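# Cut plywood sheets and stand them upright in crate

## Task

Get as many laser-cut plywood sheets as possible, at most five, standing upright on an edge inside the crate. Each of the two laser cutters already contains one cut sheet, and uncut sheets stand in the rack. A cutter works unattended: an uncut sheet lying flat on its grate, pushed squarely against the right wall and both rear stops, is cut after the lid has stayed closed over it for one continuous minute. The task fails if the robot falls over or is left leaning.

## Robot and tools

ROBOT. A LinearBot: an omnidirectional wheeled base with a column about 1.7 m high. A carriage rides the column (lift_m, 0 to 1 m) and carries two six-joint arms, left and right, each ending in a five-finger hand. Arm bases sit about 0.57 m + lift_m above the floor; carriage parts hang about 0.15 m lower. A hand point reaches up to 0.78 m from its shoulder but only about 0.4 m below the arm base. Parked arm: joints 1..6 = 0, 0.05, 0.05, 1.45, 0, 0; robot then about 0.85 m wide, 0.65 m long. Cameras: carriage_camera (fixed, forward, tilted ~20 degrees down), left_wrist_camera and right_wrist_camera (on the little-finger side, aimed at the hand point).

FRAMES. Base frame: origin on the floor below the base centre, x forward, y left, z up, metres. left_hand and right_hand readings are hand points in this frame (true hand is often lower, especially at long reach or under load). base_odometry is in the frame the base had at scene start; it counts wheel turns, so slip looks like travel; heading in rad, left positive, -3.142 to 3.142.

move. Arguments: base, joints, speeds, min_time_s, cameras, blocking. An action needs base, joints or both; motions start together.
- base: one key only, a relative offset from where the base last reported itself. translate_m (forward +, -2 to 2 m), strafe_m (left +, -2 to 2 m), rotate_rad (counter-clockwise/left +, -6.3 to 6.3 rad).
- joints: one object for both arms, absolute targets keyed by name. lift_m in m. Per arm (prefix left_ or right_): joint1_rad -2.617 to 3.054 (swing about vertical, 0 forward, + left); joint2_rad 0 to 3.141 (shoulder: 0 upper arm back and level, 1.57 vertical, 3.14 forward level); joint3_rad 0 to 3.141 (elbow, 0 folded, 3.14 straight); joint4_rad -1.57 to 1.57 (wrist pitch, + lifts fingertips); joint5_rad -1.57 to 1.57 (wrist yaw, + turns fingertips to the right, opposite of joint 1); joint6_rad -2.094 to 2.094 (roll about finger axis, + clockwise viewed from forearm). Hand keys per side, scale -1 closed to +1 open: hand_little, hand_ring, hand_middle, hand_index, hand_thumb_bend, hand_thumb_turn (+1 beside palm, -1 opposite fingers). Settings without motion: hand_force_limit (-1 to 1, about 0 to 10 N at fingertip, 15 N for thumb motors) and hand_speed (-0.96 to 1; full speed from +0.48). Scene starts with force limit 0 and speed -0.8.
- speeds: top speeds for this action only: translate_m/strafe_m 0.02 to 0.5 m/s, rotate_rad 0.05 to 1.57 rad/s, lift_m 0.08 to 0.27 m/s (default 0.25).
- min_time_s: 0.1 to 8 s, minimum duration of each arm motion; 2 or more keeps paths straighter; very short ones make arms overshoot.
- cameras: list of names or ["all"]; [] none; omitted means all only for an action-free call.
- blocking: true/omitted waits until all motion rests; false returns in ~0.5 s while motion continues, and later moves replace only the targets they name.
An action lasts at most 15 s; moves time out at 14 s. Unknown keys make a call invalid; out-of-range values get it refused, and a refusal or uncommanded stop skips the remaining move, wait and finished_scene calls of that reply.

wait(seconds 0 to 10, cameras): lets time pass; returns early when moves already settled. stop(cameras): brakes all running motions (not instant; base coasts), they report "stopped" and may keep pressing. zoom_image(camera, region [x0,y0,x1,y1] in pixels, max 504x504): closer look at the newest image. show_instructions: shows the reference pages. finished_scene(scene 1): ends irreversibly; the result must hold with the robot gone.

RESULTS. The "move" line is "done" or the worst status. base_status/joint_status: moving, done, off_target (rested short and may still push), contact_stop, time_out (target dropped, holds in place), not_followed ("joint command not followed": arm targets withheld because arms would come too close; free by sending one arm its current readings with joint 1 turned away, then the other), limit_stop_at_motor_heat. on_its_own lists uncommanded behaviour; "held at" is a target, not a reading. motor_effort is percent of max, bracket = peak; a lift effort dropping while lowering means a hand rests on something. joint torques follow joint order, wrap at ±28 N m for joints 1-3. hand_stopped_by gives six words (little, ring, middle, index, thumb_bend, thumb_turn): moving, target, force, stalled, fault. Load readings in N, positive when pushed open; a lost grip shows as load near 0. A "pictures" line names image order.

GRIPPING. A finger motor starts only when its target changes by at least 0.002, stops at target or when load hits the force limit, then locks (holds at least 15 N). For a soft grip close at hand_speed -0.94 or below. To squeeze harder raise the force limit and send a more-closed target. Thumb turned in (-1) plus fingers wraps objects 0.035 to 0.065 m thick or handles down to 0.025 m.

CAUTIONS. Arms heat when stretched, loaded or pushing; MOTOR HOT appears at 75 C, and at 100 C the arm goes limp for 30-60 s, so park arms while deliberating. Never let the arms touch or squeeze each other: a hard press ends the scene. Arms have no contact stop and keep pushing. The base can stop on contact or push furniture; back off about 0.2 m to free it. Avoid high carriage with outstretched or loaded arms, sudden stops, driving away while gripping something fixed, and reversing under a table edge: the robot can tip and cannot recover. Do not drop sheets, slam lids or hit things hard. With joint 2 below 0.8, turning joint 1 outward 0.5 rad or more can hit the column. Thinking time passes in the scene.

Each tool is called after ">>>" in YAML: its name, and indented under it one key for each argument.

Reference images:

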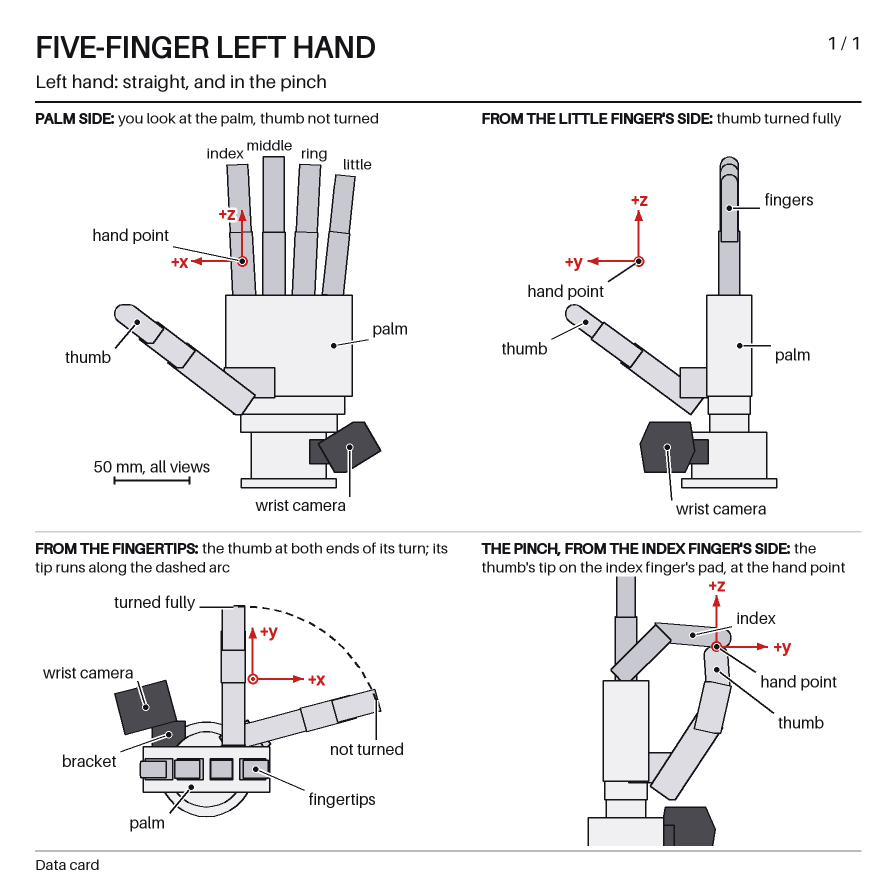

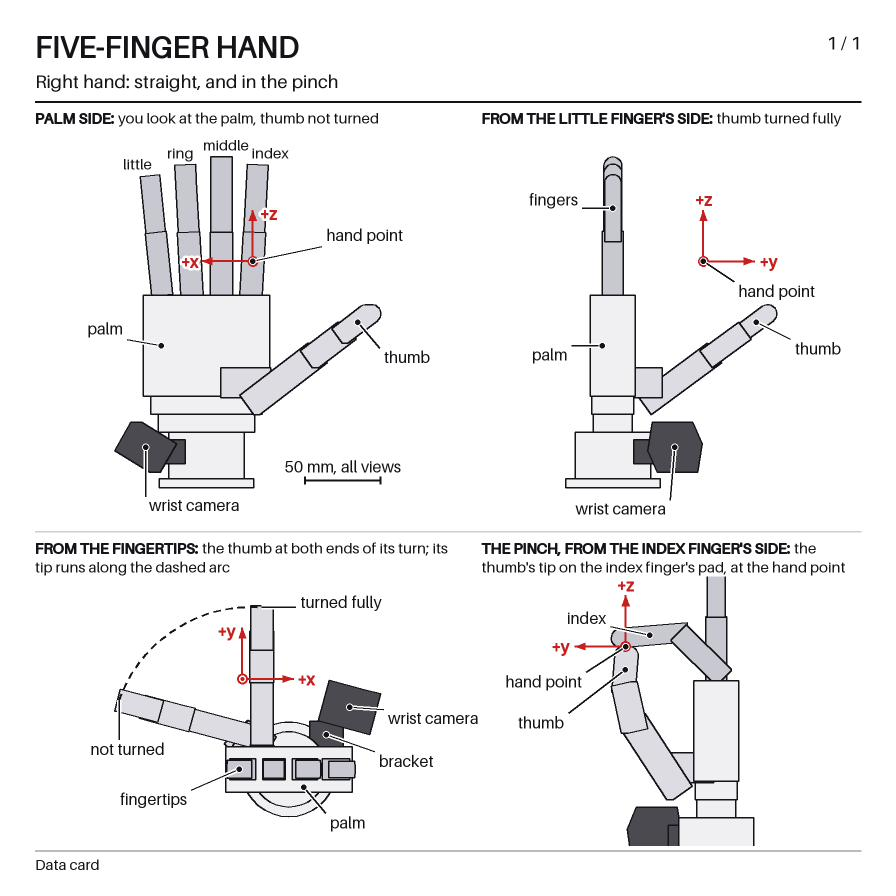

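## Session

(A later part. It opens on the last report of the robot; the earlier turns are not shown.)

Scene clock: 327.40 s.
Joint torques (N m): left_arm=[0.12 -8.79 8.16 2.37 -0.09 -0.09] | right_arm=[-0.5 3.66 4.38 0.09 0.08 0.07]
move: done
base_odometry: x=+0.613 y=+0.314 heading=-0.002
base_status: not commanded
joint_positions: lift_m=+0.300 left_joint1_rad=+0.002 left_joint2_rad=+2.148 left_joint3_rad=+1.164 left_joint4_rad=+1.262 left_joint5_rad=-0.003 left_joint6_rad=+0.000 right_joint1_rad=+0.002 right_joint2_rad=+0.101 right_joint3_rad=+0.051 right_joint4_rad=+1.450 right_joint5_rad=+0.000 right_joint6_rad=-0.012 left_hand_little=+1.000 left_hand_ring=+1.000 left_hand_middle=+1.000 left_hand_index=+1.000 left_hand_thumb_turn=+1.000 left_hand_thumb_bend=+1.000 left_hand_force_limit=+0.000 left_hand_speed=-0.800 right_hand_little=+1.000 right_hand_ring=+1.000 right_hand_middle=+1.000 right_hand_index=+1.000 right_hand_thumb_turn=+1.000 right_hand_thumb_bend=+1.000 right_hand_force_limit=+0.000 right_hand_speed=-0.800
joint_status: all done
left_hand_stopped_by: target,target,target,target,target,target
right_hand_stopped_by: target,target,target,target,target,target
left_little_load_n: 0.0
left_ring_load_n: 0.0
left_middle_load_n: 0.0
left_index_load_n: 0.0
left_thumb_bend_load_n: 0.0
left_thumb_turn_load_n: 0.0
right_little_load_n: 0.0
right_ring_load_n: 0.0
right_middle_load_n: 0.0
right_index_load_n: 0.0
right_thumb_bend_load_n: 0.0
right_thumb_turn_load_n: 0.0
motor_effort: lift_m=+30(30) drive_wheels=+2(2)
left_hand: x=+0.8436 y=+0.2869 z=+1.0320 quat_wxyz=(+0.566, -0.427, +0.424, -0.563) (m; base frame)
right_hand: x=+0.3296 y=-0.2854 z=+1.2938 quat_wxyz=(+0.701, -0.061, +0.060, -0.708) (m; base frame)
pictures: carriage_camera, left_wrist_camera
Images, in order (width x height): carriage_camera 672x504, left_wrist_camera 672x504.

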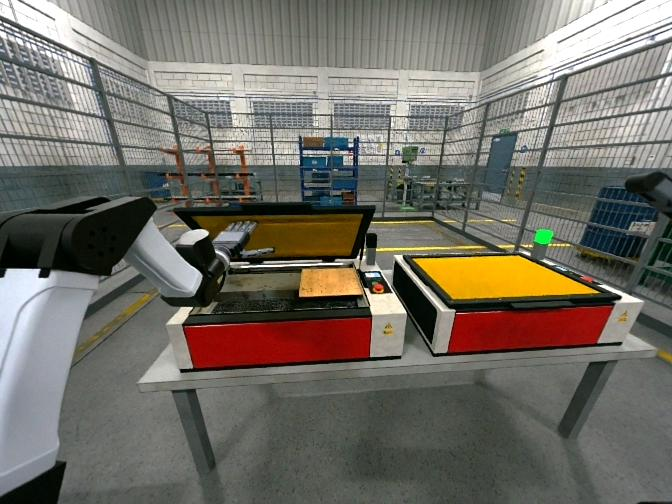

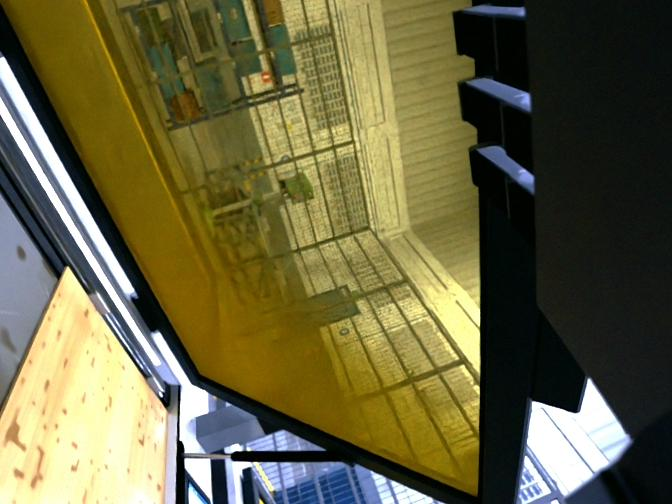

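>>> move:
  base: {"translate_m": 0.15}
  joints: {"lift_m": 0.33}
  speeds: {"translate_m": 0.1, "lift_m": 0.08}
  cameras: ["left_wrist_camera"]

>>> move:
  base: {"translate_m": 0.12}
  joints: {"lift_m": 0.36}
  speeds: {"translate_m": 0.1, "lift_m": 0.08}
  cameras: ["left_wrist_camera", "carriage_camera"]

Scene clock: 335.83 s.
Joint torques (N m): left_arm=[0.17 -9.02 7.73 2.38 -0.09 -0.09] | right_arm=[-0.5 3.6 4.42 0.08 0.08 0.07]
move: done
base_odometry: x=+0.763 y=+0.314 heading=-0.001
base_status: done
joint_positions: lift_m=+0.330 left_joint1_rad=+0.002 left_joint2_rad=+2.151 left_joint3_rad=+1.170 left_joint4_rad=+1.261 left_joint5_rad=-0.003 left_joint6_rad=+0.000 right_joint1_rad=+0.002 right_joint2_rad=+0.101 right_joint3_rad=+0.050 right_joint4_rad=+1.449 right_joint5_rad=+0.000 right_joint6_rad=-0.012 left_hand_little=+1.000 left_hand_ring=+1.000 left_hand_middle=+1.000 left_hand_index=+1.000 left_hand_thumb_turn=+1.000 left_hand_thumb_bend=+1.000 left_hand_force_limit=+0.000 left_hand_speed=-0.800 right_hand_little=+1.000 right_hand_ring=+1.000 right_hand_middle=+1.000 right_hand_index=+1.000 right_hand_thumb_turn=+1.000 right_hand_thumb_bend=+1.000 right_hand_force_limit=+0.000 right_hand_speed=-0.800
joint_status: all done
left_hand_stopped_by: target,target,target,target,target,target
right_hand_stopped_by: target,target,target,target,target,target
left_little_load_n: 0.0
left_ring_load_n: 0.0
left_middle_load_n: -0.5
left_index_load_n: 0.0
left_thumb_bend_load_n: 0.0
left_thumb_turn_load_n: 0.0
right_little_load_n: 0.0
right_ring_load_n: 0.0
right_middle_load_n: 0.0
right_index_load_n: 0.0
right_thumb_bend_load_n: 0.0
right_thumb_turn_load_n: 0.0
motor_effort: lift_m=+36(43) drive_wheels=-2(7)
left_hand: x=+0.8446 y=+0.2869 z=+1.0619 quat_wxyz=(+0.566, -0.427, +0.424, -0.564) (m; base frame)
right_hand: x=+0.3297 y=-0.2854 z=+1.3230 quat_wxyz=(+0.701, -0.061, +0.060, -0.708) (m; base frame)
pictures: left_wrist_camera
Images, in order (width x height): left_wrist_camera 672x504.

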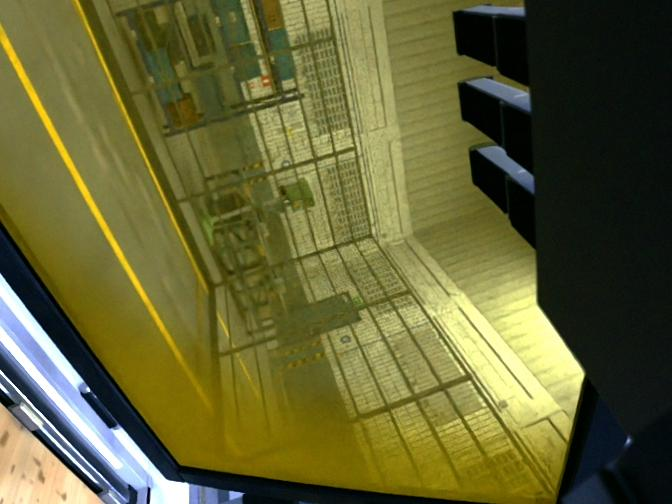

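Scene clock: 337.73 s.
Joint torques (N m): left_arm=[1.54 -11.9 12.9 6.19 -1.04 -0.09] | right_arm=[-0.51 3.66 4.45 0.09 0.08 0.07]
move: done
base_odometry: x=+0.883 y=+0.314 heading=-0.001
base_status: done
joint_positions: lift_m=+0.360 left_joint1_rad=-0.016 left_joint2_rad=+2.185 left_joint3_rad=+1.107 left_joint4_rad=+0.940 left_joint5_rad=+0.092 left_joint6_rad=+0.000 right_joint1_rad=+0.002 right_joint2_rad=+0.101 right_joint3_rad=+0.050 right_joint4_rad=+1.449 right_joint5_rad=+0.000 right_joint6_rad=-0.012 left_hand_little=+1.000 left_hand_ring=+0.999 left_hand_middle=+0.999 left_hand_index=+1.000 left_hand_thumb_turn=+1.000 left_hand_thumb_bend=+1.000 left_hand_force_limit=+0.000 left_hand_speed=-0.800 right_hand_little=+1.000 right_hand_ring=+1.000 right_hand_middle=+1.000 right_hand_index=+1.000 right_hand_thumb_turn=+1.000 right_hand_thumb_bend=+1.000 right_hand_force_limit=+0.000 right_hand_speed=-0.800
joint_status: all done
left_hand_stopped_by: target,target,target,target,target,target
right_hand_stopped_by: target,target,target,target,target,target
left_little_load_n: 0.0
left_ring_load_n: -6.5
left_middle_load_n: -3.5
left_index_load_n: -0.5
left_thumb_bend_load_n: 0.0
left_thumb_turn_load_n: -0.5
right_little_load_n: 0.0
right_ring_load_n: 0.0
right_middle_load_n: 0.0
right_index_load_n: 0.0
right_thumb_bend_load_n: 0.0
right_thumb_turn_load_n: 0.0
motor_effort: lift_m=+37(42) drive_wheels=+7(22)
left_hand: x=+0.8130 y=+0.2579 z=+0.9571 quat_wxyz=(+0.436, -0.507, +0.558, -0.492) (m; base frame)
right_hand: x=+0.3298 y=-0.2854 z=+1.3529 quat_wxyz=(+0.701, -0.061, +0.061, -0.708) (m; base frame)
pictures: carriage_camera, left_wrist_camera
Images, in order (width x height): carriage_camera 672x504, left_wrist_camera 672x504.

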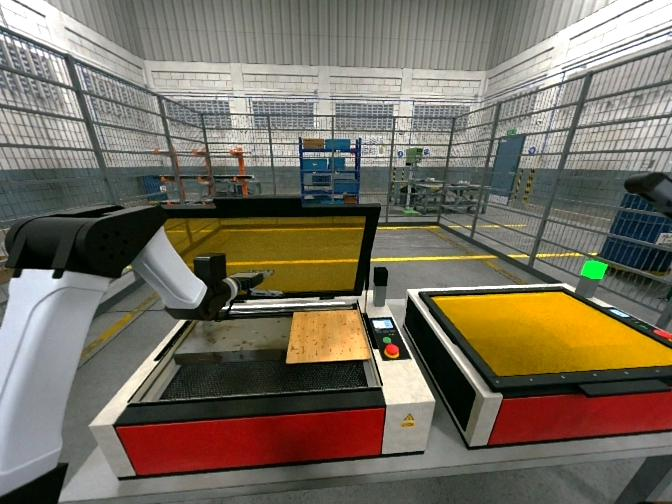

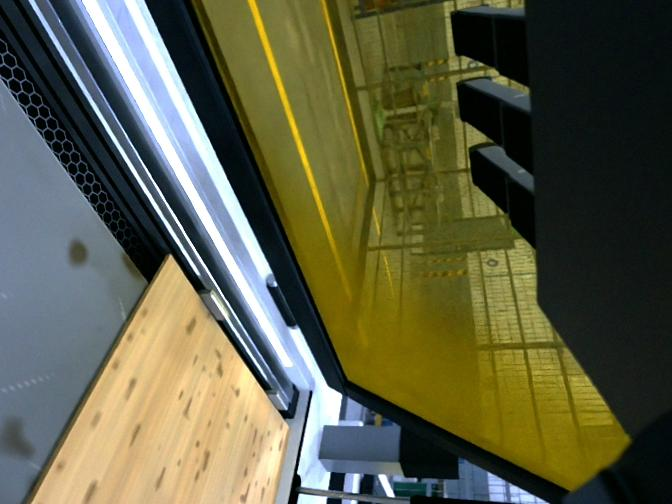

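>>> move:
  base: {"translate_m": -0.15}
  speeds: {"translate_m": 0.15}
  cameras: ["carriage_camera", "left_wrist_camera"]

>>> zoom_image:
  camera: "carriage_camera"
  region: [120, 180, 440, 460]

Scene clock: 447.03 s.
Joint torques (N m): left_arm=[0.38 -11.48 4.36 2.34 -0.12 -0.09] | right_arm=[-0.53 3.6 4.44 0.08 0.09 0.06]
move: done
OVER-TEMPERATURE FAULT: MOTORS OFF OR BRAKING. Before this call, joint 4 (wrist pitch) of the left arm reached 100 °C; the stop lasted 44 seconds. The left arm may have fallen or been pushed. The left arm's motors are on again: the left arm holds where the fault left it. The left arm accepts commands again.
base_odometry: x=+0.733 y=+0.314 heading=-0.001
base_status: done
joint_positions: lift_m=+0.360 left_joint1_rad=+0.064 left_joint2_rad=+3.073 left_joint3_rad=+1.858 left_joint4_rad=+1.138 left_joint5_rad=+0.325 left_joint6_rad=+0.036 right_joint1_rad=+0.002 right_joint2_rad=+0.101 right_joint3_rad=+0.050 right_joint4_rad=+1.449 right_joint5_rad=+0.000 right_joint6_rad=-0.011 left_hand_little=+1.000 left_hand_ring=+1.000 left_hand_middle=+1.000 left_hand_index=+1.000 left_hand_thumb_turn=+1.000 left_hand_thumb_bend=+1.000 left_hand_force_limit=+0.000 left_hand_speed=-0.800 right_hand_little=+1.000 right_hand_ring=+1.000 right_hand_middle=+1.000 right_hand_index=+1.000 right_hand_thumb_turn=+1.000 right_hand_thumb_bend=+1.000 right_hand_force_limit=+0.000 right_hand_speed=-0.800
joint_status: not commanded
left_hand_stopped_by: target,target,target,target,target,target
right_hand_stopped_by: target,target,target,target,target,target
left_little_load_n: 0.0
left_ring_load_n: 0.0
left_middle_load_n: 0.5
left_index_load_n: 0.0
left_thumb_bend_load_n: 0.0
left_thumb_turn_load_n: 0.0
right_little_load_n: 0.0
right_ring_load_n: 0.0
right_middle_load_n: 0.5
right_index_load_n: 0.0
right_thumb_bend_load_n: 0.0
right_thumb_turn_load_n: 0.0
on_its_own: left_joint1_rad is held at +0.064, not at your +0.000, since a limit_stop_at_motor_heat; left_joint2_rad is held at +3.082, not at your +2.157, since a limit_stop_at_motor_heat; left_joint3_rad is held at +1.851, not at your +1.193, since a limit_stop_at_motor_heat; left_joint4_rad is held at +1.129, not at your +1.264, since a limit_stop_at_motor_heat; left_joint5_rad is held at +0.325, not at your +0.000, since a limit_stop_at_motor_heat; left_joint6_rad is held at +0.036, not at your +0.000, since a limit_stop_at_motor_heat
motor_effort: lift_m=+34(35) drive_wheels=-1(11)
left_hand: x=+0.8918 y=+0.2694 z=+0.7541 quat_wxyz=(+0.417, -0.443, +0.584, -0.538) (m; base frame)
right_hand: x=+0.3299 y=-0.2854 z=+1.3532 quat_wxyz=(+0.701, -0.061, +0.061, -0.708) (m; base frame)
pictures: carriage_camera, left_wrist_camera
Images, in order (width x height): carriage_camera 672x504, left_wrist_camera 672x504.

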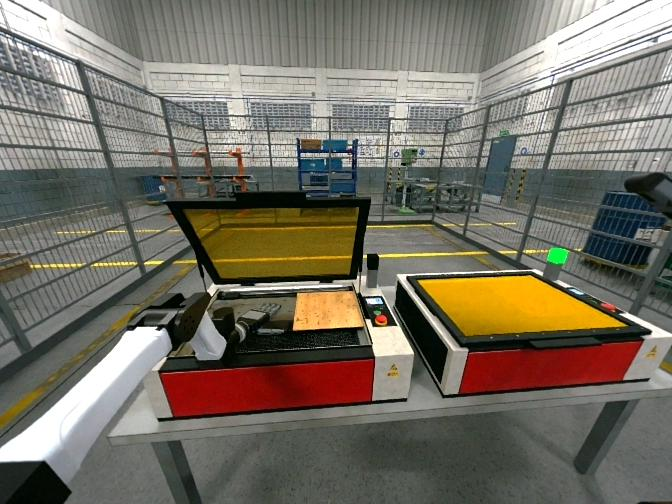

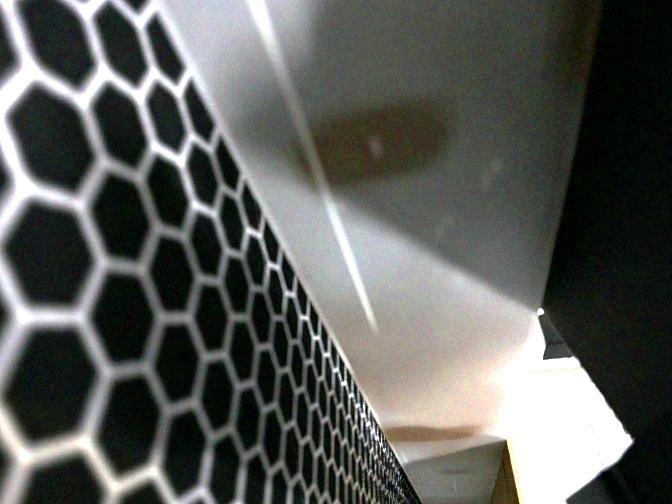

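Scaled by 1.575 from the camera's 672x504 image, which has a finer 960x720 frame.

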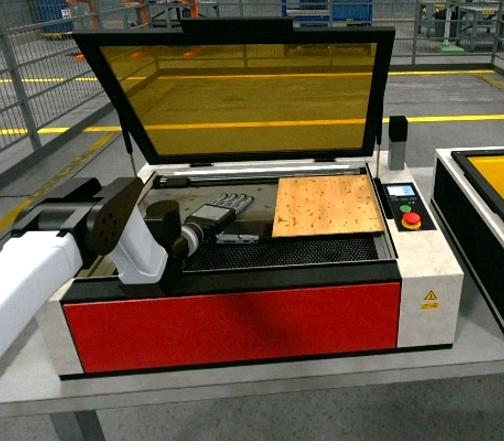

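>>> move:
  joints: {"lift_m": 0.7}
  speeds: {"lift_m": 0.15}

>>> move:
  joints: {"left_joint1_rad": 0.0, "left_joint2_rad": 0.1, "left_joint3_rad": 0.05, "left_joint4_rad": 1.45, "left_joint5_rad": 0, "left_joint6_rad": 0}
  cameras: ["carriage_camera"]

>>> zoom_image:
  camera: "carriage_camera"
  region: [120, 220, 460, 504]

Scene clock: 453.90 s.
Joint torques (N m): left_arm=[0.24 -11.88 4.77 3.04 -0.08 -0.07] | right_arm=[-0.51 3.7 4.42 0.11 0.08 0.07]
move: done
base_odometry: x=+0.733 y=+0.314 heading=-0.001
base_status: not commanded
joint_positions: lift_m=+0.700 left_joint1_rad=+0.064 left_joint2_rad=+3.079 left_joint3_rad=+1.853 left_joint4_rad=+1.080 left_joint5_rad=+0.325 left_joint6_rad=+0.034 right_joint1_rad=+0.002 right_joint2_rad=+0.101 right_joint3_rad=+0.050 right_joint4_rad=+1.448 right_joint5_rad=+0.000 right_joint6_rad=-0.011 left_hand_little=+1.000 left_hand_ring=+1.000 left_hand_middle=+1.000 left_hand_index=+1.000 left_hand_thumb_turn=+1.000 left_hand_thumb_bend=+1.000 left_hand_force_limit=+0.000 left_hand_speed=-0.800 right_hand_little=+1.000 right_hand_ring=+1.000 right_hand_middle=+1.000 right_hand_index=+1.000 right_hand_thumb_turn=+1.000 right_hand_thumb_bend=+1.000 right_hand_force_limit=+0.000 right_hand_speed=-0.800
joint_status: all done
left_hand_stopped_by: target,target,target,target,target,target
right_hand_stopped_by: target,target,target,target,target,target
left_little_load_n: -1.5
left_ring_load_n: 0.0
left_middle_load_n: 0.0
left_index_load_n: 0.0
left_thumb_bend_load_n: -0.5
left_thumb_turn_load_n: 0.0
right_little_load_n: 0.0
right_ring_load_n: 0.0
right_middle_load_n: 0.0
right_index_load_n: -0.5
right_thumb_bend_load_n: 0.0
right_thumb_turn_load_n: 0.0
on_its_own: left_joint1_rad is held at +0.064, not at your +0.000, since a limit_stop_at_motor_heat; left_joint2_rad is held at +3.082, not at your +2.157, since a limit_stop_at_motor_heat; left_joint3_rad is held at +1.851, not at your +1.193, since a limit_stop_at_motor_heat; left_joint4_rad is held at +1.129, not at your +1.264, since a limit_stop_at_motor_heat; left_joint5_rad is held at +0.325, not at your +0.000, since a limit_stop_at_motor_heat; left_joint6_rad is held at +0.036, not at your +0.000, since a limit_stop_at_motor_heat
motor_effort: lift_m=+37(43) drive_wheels=+0(2)
left_hand: x=+0.8836 y=+0.2687 z=+1.0744 quat_wxyz=(+0.395, -0.462, +0.596, -0.524) (m; base frame)
right_hand: x=+0.3301 y=-0.2854 z=+1.6928 quat_wxyz=(+0.701, -0.062, +0.061, -0.708) (m; base frame)
pictures: none

Scene clock: 456.20 s.
Joint torques (N m): left_arm=[-0.08 2.35 4.27 0.32 -0.28 -0.13] | right_arm=[-0.5 3.64 4.42 0.12 0.08 0.06]
move: done
base_odometry: x=+0.733 y=+0.314 heading=-0.001
base_status: not commanded
joint_positions: lift_m=+0.700 left_joint1_rad=+0.005 left_joint2_rad=+0.108 left_joint3_rad=+0.062 left_joint4_rad=+1.441 left_joint5_rad=+0.011 left_joint6_rad=+0.004 right_joint1_rad=+0.002 right_joint2_rad=+0.101 right_joint3_rad=+0.050 right_joint4_rad=+1.447 right_joint5_rad=+0.000 right_joint6_rad=-0.011 left_hand_little=+1.000 left_hand_ring=+1.000 left_hand_middle=+1.000 left_hand_index=+1.000 left_hand_thumb_turn=+1.000 left_hand_thumb_bend=+1.000 left_hand_force_limit=+0.000 left_hand_speed=-0.800 right_hand_little=+1.000 right_hand_ring=+1.000 right_hand_middle=+1.000 right_hand_index=+1.000 right_hand_thumb_turn=+1.000 right_hand_thumb_bend=+1.000 right_hand_force_limit=+0.000 right_hand_speed=-0.800
joint_status: all done
left_hand_stopped_by: target,target,target,target,target,target
right_hand_stopped_by: target,target,target,target,target,target
left_little_load_n: 0.0
left_ring_load_n: 0.0
left_middle_load_n: 0.0
left_index_load_n: 0.0
left_thumb_bend_load_n: 0.0
left_thumb_turn_load_n: 0.0
right_little_load_n: 0.0
right_ring_load_n: 0.0
right_middle_load_n: 0.0
right_index_load_n: 0.0
right_thumb_bend_load_n: 0.0
right_thumb_turn_load_n: 0.0
motor_effort: lift_m=+36(37) drive_wheels=+1(5)
left_hand: x=+0.3308 y=+0.2836 z=+1.6952 quat_wxyz=(+0.707, -0.059, +0.066, -0.701) (m; base frame)
right_hand: x=+0.3303 y=-0.2854 z=+1.6928 quat_wxyz=(+0.701, -0.062, +0.061, -0.708) (m; base frame)
pictures: carriage_camera
Images, in order (width x height): carriage_camera 672x504.

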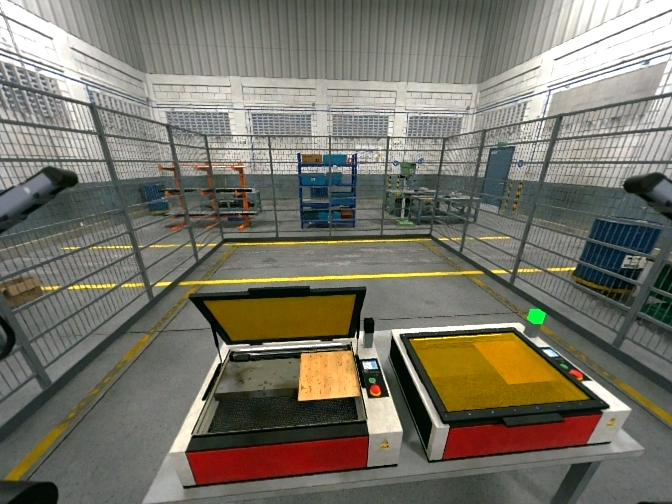

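Scaled by 1.482 from the camera's 672x504 image, which has a finer 960x720 frame.

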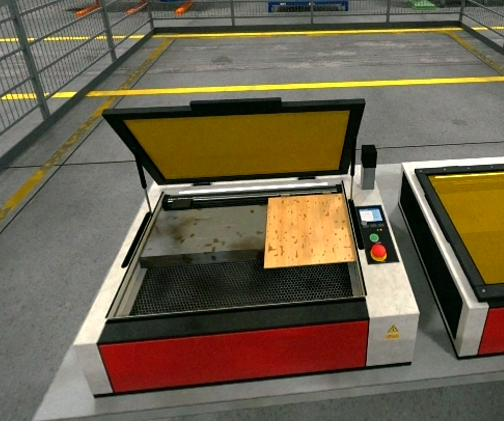

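>>> move:
  base: {"translate_m": 0.27}
  joints: {"lift_m": 0.4}
  speeds: {"translate_m": 0.25}
  cameras: ["carriage_camera"]

>>> zoom_image:
  camera: "carriage_camera"
  region: [200, 300, 440, 504]

Scene clock: 464.30 s.
Joint torques (N m): left_arm=[-0.1 2.61 4.72 0.27 -0.21 -0.13] | right_arm=[-0.5 3.64 4.42 0.1 0.08 0.07]
move: done
base_odometry: x=+1.003 y=+0.314 heading=-0.001
base_status: done
joint_positions: lift_m=+0.400 left_joint1_rad=+0.005 left_joint2_rad=+0.105 left_joint3_rad=+0.056 left_joint4_rad=+1.445 left_joint5_rad=+0.008 left_joint6_rad=+0.004 right_joint1_rad=+0.002 right_joint2_rad=+0.101 right_joint3_rad=+0.050 right_joint4_rad=+1.449 right_joint5_rad=+0.000 right_joint6_rad=-0.011 left_hand_little=+1.000 left_hand_ring=+1.000 left_hand_middle=+1.000 left_hand_index=+1.000 left_hand_thumb_turn=+1.000 left_hand_thumb_bend=+1.000 left_hand_force_limit=+0.000 left_hand_speed=-0.800 right_hand_little=+1.000 right_hand_ring=+1.000 right_hand_middle=+1.000 right_hand_index=+1.000 right_hand_thumb_turn=+1.000 right_hand_thumb_bend=+1.000 right_hand_force_limit=+0.000 right_hand_speed=-0.800
joint_status: all done
left_hand_stopped_by: target,target,target,target,target,target
right_hand_stopped_by: target,target,target,target,target,target
left_little_load_n: 0.0
left_ring_load_n: 0.0
left_middle_load_n: 0.0
left_index_load_n: 0.0
left_thumb_bend_load_n: 0.0
left_thumb_turn_load_n: 0.0
right_little_load_n: 0.0
right_ring_load_n: 0.0
right_middle_load_n: 0.0
right_index_load_n: 0.0
right_thumb_bend_load_n: 0.0
right_thumb_turn_load_n: 0.0
motor_effort: lift_m=+30(30) drive_wheels=-1(11)
left_hand: x=+0.3306 y=+0.2842 z=+1.3946 quat_wxyz=(+0.707, -0.059, +0.065, -0.701) (m; base frame)
right_hand: x=+0.3298 y=-0.2854 z=+1.3936 quat_wxyz=(+0.701, -0.061, +0.061, -0.708) (m; base frame)
pictures: carriage_camera
Images, in order (width x height): carriage_camera 672x504.

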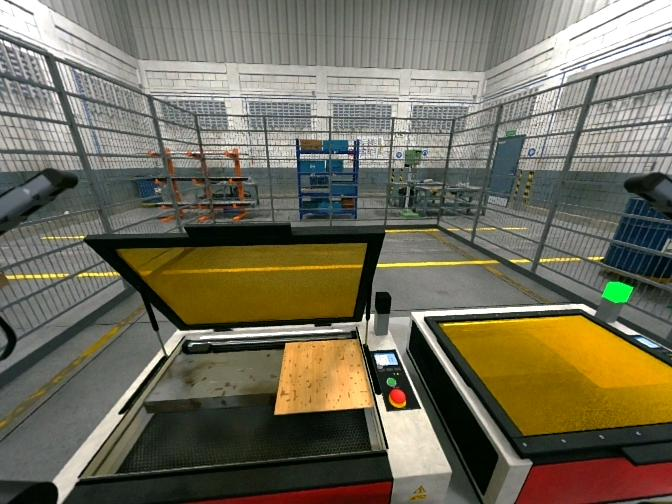

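Scaled by 2.100 from the camera's 672x504 image, which has a finer 960x720 frame.

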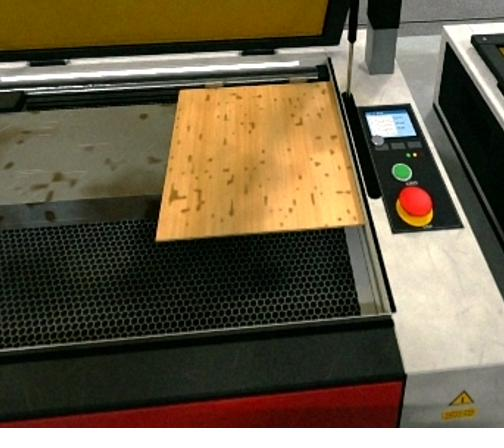

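>>> move:
  base: {"translate_m": -0.203}
  joints: {"lift_m": 0.6, "right_hand_thumb_turn": -1, "left_hand_thumb_turn": -1, "right_hand_index": 0.0, "right_hand_middle": 0.0, "right_hand_speed": 0.0, "left_hand_speed": 0.0}

>>> move:
  joints: {"left_joint1_rad": -0.31, "left_joint2_rad": 2.368, "left_joint3_rad": 1.026, "left_joint4_rad": 0.469, "left_joint5_rad": 0, "left_joint6_rad": 0}
  min_time_s: 2
  cameras: ["carriage_camera", "left_wrist_camera"]

Scene clock: 499.77 s.
Joint torques (N m): left_arm=[-0.08 2.65 4.71 0.23 -0.19 -0.12] | right_arm=[-0.54 3.67 4.48 0.11 0.07 0.06]
move: done
base_odometry: x=+0.800 y=+0.314 heading=-0.001
base_status: done
joint_positions: lift_m=+0.600 left_joint1_rad=+0.005 left_joint2_rad=+0.105 left_joint3_rad=+0.056 left_joint4_rad=+1.447 left_joint5_rad=+0.006 left_joint6_rad=+0.004 right_joint1_rad=+0.002 right_joint2_rad=+0.101 right_joint3_rad=+0.050 right_joint4_rad=+1.451 right_joint5_rad=+0.000 right_joint6_rad=-0.011 left_hand_little=+1.000 left_hand_ring=+1.000 left_hand_middle=+1.000 left_hand_index=+1.000 left_hand_thumb_turn=-1.000 left_hand_thumb_bend=+1.000 left_hand_force_limit=+0.000 left_hand_speed=+0.000 right_hand_little=+1.000 right_hand_ring=+1.000 right_hand_middle=+0.000 right_hand_index=+0.000 right_hand_thumb_turn=-1.000 right_hand_thumb_bend=+1.000 right_hand_force_limit=+0.000 right_hand_speed=+0.000
joint_status: all done
left_hand_stopped_by: target,target,target,target,target,target
right_hand_stopped_by: target,target,target,target,target,target
left_little_load_n: 0.0
left_ring_load_n: 0.0
left_middle_load_n: 0.0
left_index_load_n: 0.0
left_thumb_bend_load_n: 0.0
left_thumb_turn_load_n: 0.5
right_little_load_n: 0.0
right_ring_load_n: 0.0
right_middle_load_n: 0.0
right_index_load_n: 0.0
right_thumb_bend_load_n: 0.0
right_thumb_turn_load_n: 0.0
motor_effort: lift_m=+36(44) drive_wheels=+2(10)
left_hand: x=+0.3301 y=+0.2844 z=+1.5941 quat_wxyz=(+0.707, -0.059, +0.063, -0.701) (m; base frame)
right_hand: x=+0.3297 y=-0.2854 z=+1.5929 quat_wxyz=(+0.701, -0.061, +0.060, -0.708) (m; base frame)
pictures: none

Scene clock: 502.13 s.
Joint torques (N m): left_arm=[-0.02 -8.16 5.65 1.68 -0.16 -0.12] | right_arm=[-0.5 3.63 4.48 0.1 0.07 0.06]
move: done
base_odometry: x=+0.800 y=+0.314 heading=-0.001
base_status: not commanded
joint_positions: lift_m=+0.600 left_joint1_rad=-0.306 left_joint2_rad=+2.358 left_joint3_rad=+1.006 left_joint4_rad=+0.479 left_joint5_rad=+0.005 left_joint6_rad=+0.004 right_joint1_rad=+0.002 right_joint2_rad=+0.101 right_joint3_rad=+0.050 right_joint4_rad=+1.451 right_joint5_rad=+0.000 right_joint6_rad=-0.011 left_hand_little=+1.000 left_hand_ring=+1.000 left_hand_middle=+1.000 left_hand_index=+1.000 left_hand_thumb_turn=-1.000 left_hand_thumb_bend=+1.000 left_hand_force_limit=+0.000 left_hand_speed=+0.000 right_hand_little=+1.000 right_hand_ring=+1.000 right_hand_middle=+0.000 right_hand_index=+0.000 right_hand_thumb_turn=-1.000 right_hand_thumb_bend=+1.000 right_hand_force_limit=+0.000 right_hand_speed=+0.000
joint_status: all done
left_hand_stopped_by: target,target,target,target,target,target
right_hand_stopped_by: target,target,target,target,target,target
left_little_load_n: 0.0
left_ring_load_n: 0.0
left_middle_load_n: 0.0
left_index_load_n: 0.0
left_thumb_bend_load_n: 0.0
left_thumb_turn_load_n: 0.0
right_little_load_n: 0.0
right_ring_load_n: 0.0
right_middle_load_n: 0.0
right_index_load_n: 0.0
right_thumb_bend_load_n: 0.0
right_thumb_turn_load_n: 0.0
motor_effort: lift_m=+36(36) drive_wheels=+2(2)
left_hand: x=+0.6339 y=+0.1516 z=+0.9811 quat_wxyz=(+0.201, -0.553, +0.760, -0.277) (m; base frame)
right_hand: x=+0.3297 y=-0.2854 z=+1.5929 quat_wxyz=(+0.701, -0.061, +0.060, -0.708) (m; base frame)
pictures: carriage_camera, left_wrist_camera
Images, in order (width x height): carriage_camera 672x504, left_wrist_camera 672x504.

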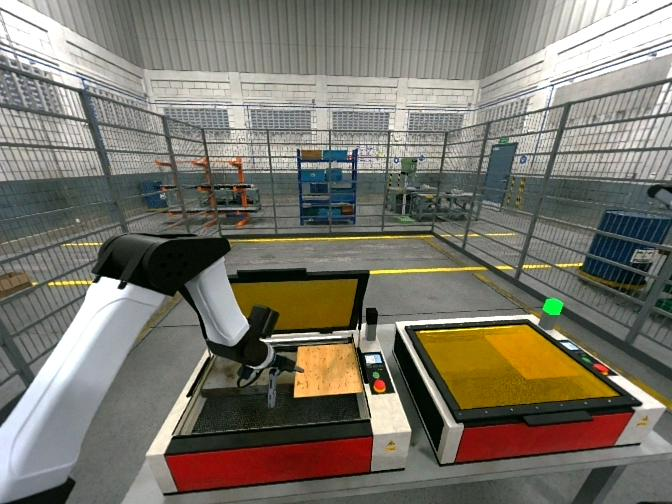

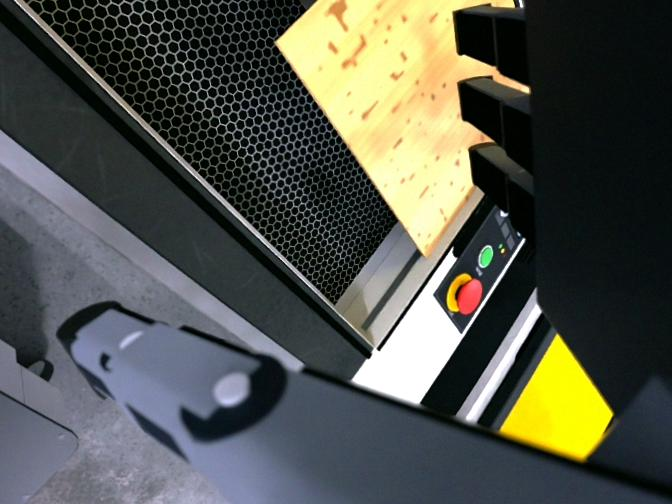

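>>> move:
  joints: {"lift_m": 0.42}
  speeds: {"lift_m": 0.15}
  cameras: ["carriage_camera", "left_wrist_camera"]

>>> zoom_image:
  camera: "carriage_camera"
  region: [200, 260, 420, 480]

Scene clock: 509.07 s.
Joint torques (N m): left_arm=[0.05 -8.53 5.27 1.78 -0.16 -0.13] | right_arm=[-0.5 3.63 4.46 0.11 0.07 0.06]
move: done
base_odometry: x=+0.800 y=+0.314 heading=-0.001
base_status: not commanded
joint_positions: lift_m=+0.420 left_joint1_rad=-0.306 left_joint2_rad=+2.363 left_joint3_rad=+1.011 left_joint4_rad=+0.470 left_joint5_rad=+0.005 left_joint6_rad=+0.004 right_joint1_rad=+0.002 right_joint2_rad=+0.101 right_joint3_rad=+0.050 right_joint4_rad=+1.451 right_joint5_rad=+0.000 right_joint6_rad=-0.011 left_hand_little=+1.000 left_hand_ring=+1.000 left_hand_middle=+1.000 left_hand_index=+1.000 left_hand_thumb_turn=-1.000 left_hand_thumb_bend=+1.000 left_hand_force_limit=+0.000 left_hand_speed=+0.000 right_hand_little=+1.000 right_hand_ring=+1.000 right_hand_middle=+0.000 right_hand_index=+0.000 right_hand_thumb_turn=-1.000 right_hand_thumb_bend=+1.000 right_hand_force_limit=+0.000 right_hand_speed=+0.000
joint_status: all done
left_hand_stopped_by: target,target,target,target,target,target
right_hand_stopped_by: target,target,target,target,target,target
left_little_load_n: 0.0
left_ring_load_n: 0.0
left_middle_load_n: 0.0
left_index_load_n: 0.0
left_thumb_bend_load_n: 0.0
left_thumb_turn_load_n: 0.0
right_little_load_n: 0.0
right_ring_load_n: 0.0
right_middle_load_n: 0.0
right_index_load_n: 0.0
right_thumb_bend_load_n: 0.0
right_thumb_turn_load_n: 0.0
motor_effort: lift_m=+30(31) drive_wheels=+2(2)
left_hand: x=+0.6323 y=+0.1521 z=+0.7993 quat_wxyz=(+0.198, -0.554, +0.761, -0.273) (m; base frame)
right_hand: x=+0.3297 y=-0.2854 z=+1.4135 quat_wxyz=(+0.701, -0.061, +0.060, -0.708) (m; base frame)
pictures: carriage_camera, left_wrist_camera
Images, in order (width x height): carriage_camera 672x504, left_wrist_camera 672x504.

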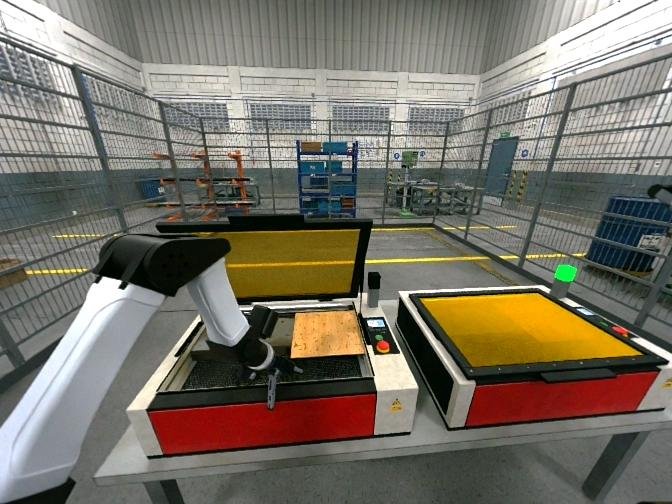

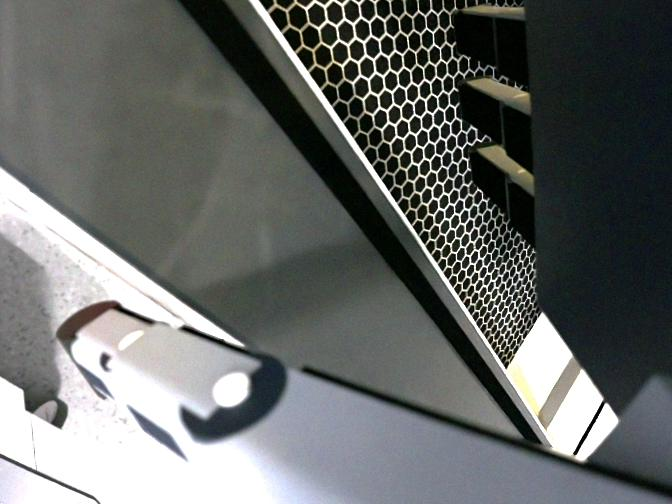

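Scaled by 2.291 from the camera's 672x504 image, which has a finer 960x720 frame.

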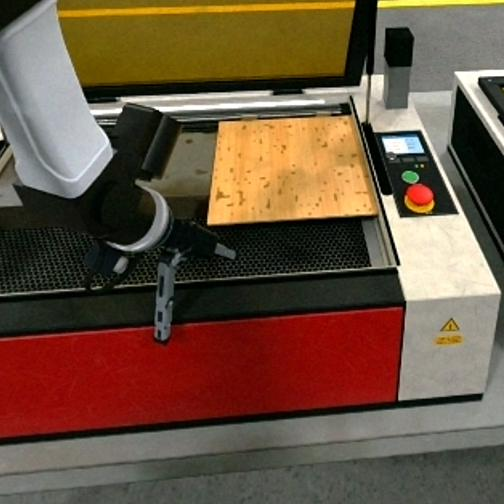

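>>> move:
  joints: {"left_hand_thumb_turn": 1, "lift_m": 0.46}

>>> move:
  joints: {"left_hand_thumb_bend": -1}
  base: {"translate_m": 0.02}

>>> move:
  joints: {"lift_m": 0.36}
  speeds: {"lift_m": 0.1}
  cameras: ["carriage_camera", "left_wrist_camera"]

>>> zoom_image:
  camera: "carriage_camera"
  region: [200, 260, 420, 480]

Scene clock: 515.50 s.
Joint torques (N m): left_arm=[-0.06 -8.85 4.93 1.79 -0.15 -0.13] | right_arm=[-0.5 3.64 4.48 0.09 0.07 0.06]
move: done
base_odometry: x=+0.800 y=+0.314 heading=-0.001
base_status: not commanded
joint_positions: lift_m=+0.460 left_joint1_rad=-0.306 left_joint2_rad=+2.366 left_joint3_rad=+1.014 left_joint4_rad=+0.469 left_joint5_rad=+0.005 left_joint6_rad=+0.004 right_joint1_rad=+0.002 right_joint2_rad=+0.101 right_joint3_rad=+0.050 right_joint4_rad=+1.451 right_joint5_rad=+0.000 right_joint6_rad=-0.011 left_hand_little=+1.000 left_hand_ring=+1.000 left_hand_middle=+1.000 left_hand_index=+1.000 left_hand_thumb_turn=+1.000 left_hand_thumb_bend=+1.000 left_hand_force_limit=+0.000 left_hand_speed=+0.000 right_hand_little=+1.000 right_hand_ring=+1.000 right_hand_middle=+0.000 right_hand_index=+0.000 right_hand_thumb_turn=-1.000 right_hand_thumb_bend=+1.000 right_hand_force_limit=+0.000 right_hand_speed=+0.000
joint_status: all done
left_hand_stopped_by: target,target,target,target,target,target
right_hand_stopped_by: target,target,target,target,target,target
left_little_load_n: 0.0
left_ring_load_n: 0.0
left_middle_load_n: 0.0
left_index_load_n: -0.5
left_thumb_bend_load_n: 0.0
left_thumb_turn_load_n: 0.0
right_little_load_n: 0.0
right_ring_load_n: 0.0
right_middle_load_n: -0.5
right_index_load_n: 0.0
right_thumb_bend_load_n: 0.0
right_thumb_turn_load_n: 0.0
motor_effort: lift_m=+36(44) drive_wheels=+1(2)
left_hand: x=+0.6330 y=+0.1519 z=+0.8384 quat_wxyz=(+0.198, -0.554, +0.761, -0.273) (m; base frame)
right_hand: x=+0.3297 y=-0.2854 z=+1.4529 quat_wxyz=(+0.701, -0.061, +0.060, -0.708) (m; base frame)
pictures: none

Scene clock: 517.40 s.
Joint torques (N m): left_arm=[0.03 -8.87 4.94 1.79 -0.15 -0.13] | right_arm=[-0.51 3.62 4.48 0.12 0.07 0.06]
move: done
base_odometry: x=+0.820 y=+0.314 heading=+0.000
base_status: done
joint_positions: lift_m=+0.460 left_joint1_rad=-0.307 left_joint2_rad=+2.366 left_joint3_rad=+1.014 left_joint4_rad=+0.469 left_joint5_rad=+0.004 left_joint6_rad=+0.004 right_joint1_rad=+0.002 right_joint2_rad=+0.101 right_joint3_rad=+0.050 right_joint4_rad=+1.449 right_joint5_rad=+0.000 right_joint6_rad=-0.011 left_hand_little=+1.000 left_hand_ring=+1.000 left_hand_middle=+1.000 left_hand_index=+1.000 left_hand_thumb_turn=+1.000 left_hand_thumb_bend=-1.000 left_hand_force_limit=+0.000 left_hand_speed=+0.000 right_hand_little=+1.000 right_hand_ring=+1.000 right_hand_middle=+0.000 right_hand_index=+0.000 right_hand_thumb_turn=-1.000 right_hand_thumb_bend=+1.000 right_hand_force_limit=+0.000 right_hand_speed=+0.000
joint_status: all done
left_hand_stopped_by: target,target,target,target,target,target
right_hand_stopped_by: target,target,target,target,target,target
left_little_load_n: 0.0
left_ring_load_n: 0.0
left_middle_load_n: -0.5
left_index_load_n: 0.0
left_thumb_bend_load_n: 0.0
left_thumb_turn_load_n: 0.0
right_little_load_n: 0.0
right_ring_load_n: 0.0
right_middle_load_n: 0.0
right_index_load_n: 0.0
right_thumb_bend_load_n: 0.0
right_thumb_turn_load_n: 0.0
motor_effort: lift_m=+36(36) drive_wheels=+1(7)
left_hand: x=+0.6329 y=+0.1517 z=+0.8384 quat_wxyz=(+0.198, -0.554, +0.761, -0.273) (m; base frame)
right_hand: x=+0.3301 y=-0.2854 z=+1.4527 quat_wxyz=(+0.701, -0.062, +0.061, -0.708) (m; base frame)
pictures: none

Scene clock: 518.77 s.
Joint torques (N m): left_arm=[-0.03 -7.97 4.3 1 -0.18 -0.09] | right_arm=[-0.5 3.63 4.48 0.12 0.07 0.06]
move: done
base_odometry: x=+0.820 y=+0.314 heading=+0.000
base_status: not commanded
joint_positions: lift_m=+0.360 left_joint1_rad=-0.306 left_joint2_rad=+2.353 left_joint3_rad=+1.023 left_joint4_rad=+0.555 left_joint5_rad=+0.005 left_joint6_rad=+0.001 right_joint1_rad=+0.002 right_joint2_rad=+0.101 right_joint3_rad=+0.050 right_joint4_rad=+1.449 right_joint5_rad=+0.000 right_joint6_rad=-0.011 left_hand_little=+1.000 left_hand_ring=+1.000 left_hand_middle=+1.000 left_hand_index=+1.000 left_hand_thumb_turn=+1.000 left_hand_thumb_bend=-1.000 left_hand_force_limit=+0.000 left_hand_speed=+0.000 right_hand_little=+1.000 right_hand_ring=+1.000 right_hand_middle=+0.000 right_hand_index=+0.000 right_hand_thumb_turn=-1.000 right_hand_thumb_bend=+1.000 right_hand_force_limit=+0.000 right_hand_speed=+0.000
joint_status: all done
left_hand_stopped_by: target,target,target,target,target,target
right_hand_stopped_by: target,target,target,target,target,target
left_little_load_n: 0.0
left_ring_load_n: 0.0
left_middle_load_n: 0.5
left_index_load_n: 0.0
left_thumb_bend_load_n: 0.0
left_thumb_turn_load_n: 0.0
right_little_load_n: 0.0
right_ring_load_n: 0.0
right_middle_load_n: 0.0
right_index_load_n: 0.0
right_thumb_bend_load_n: 0.0
right_thumb_turn_load_n: 0.0
motor_effort: lift_m=+29(29) drive_wheels=+1(2)
left_hand: x=+0.6599 y=+0.1432 z=+0.7586 quat_wxyz=(+0.227, -0.544, +0.744, -0.314) (m; base frame)
right_hand: x=+0.3301 y=-0.2854 z=+1.3534 quat_wxyz=(+0.701, -0.062, +0.061, -0.708) (m; base frame)
pictures: carriage_camera, left_wrist_camera
Images, in order (width x height): carriage_camera 672x504, left_wrist_camera 672x504.

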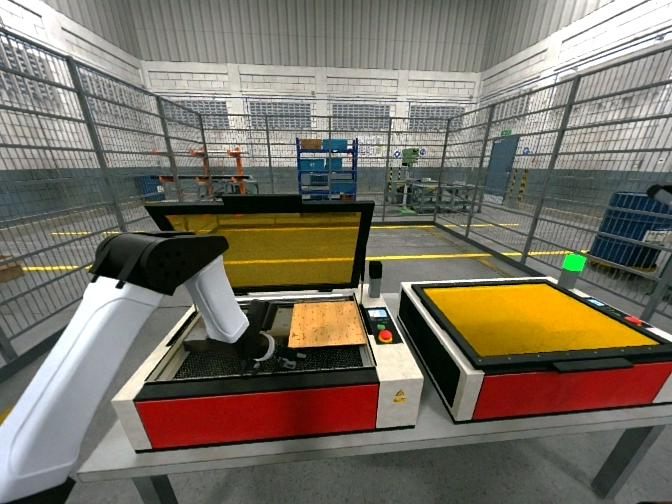

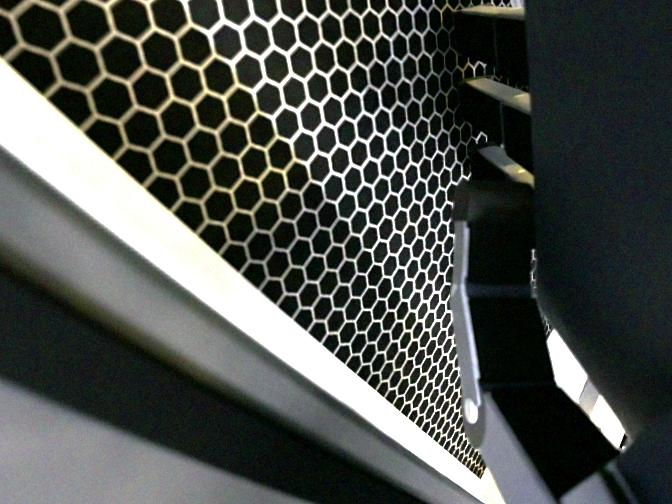

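Scaled by 2.291 from the camera's 672x504 image, which has a finer 960x720 frame.

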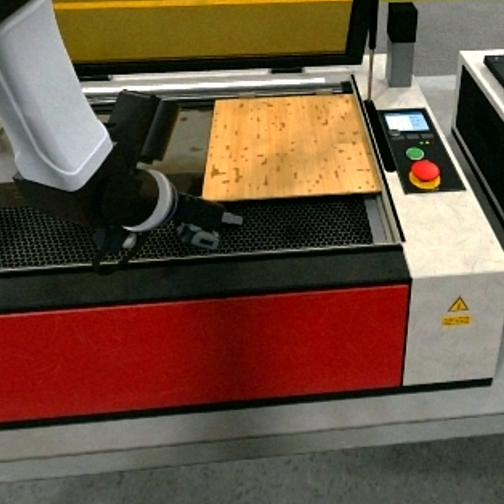

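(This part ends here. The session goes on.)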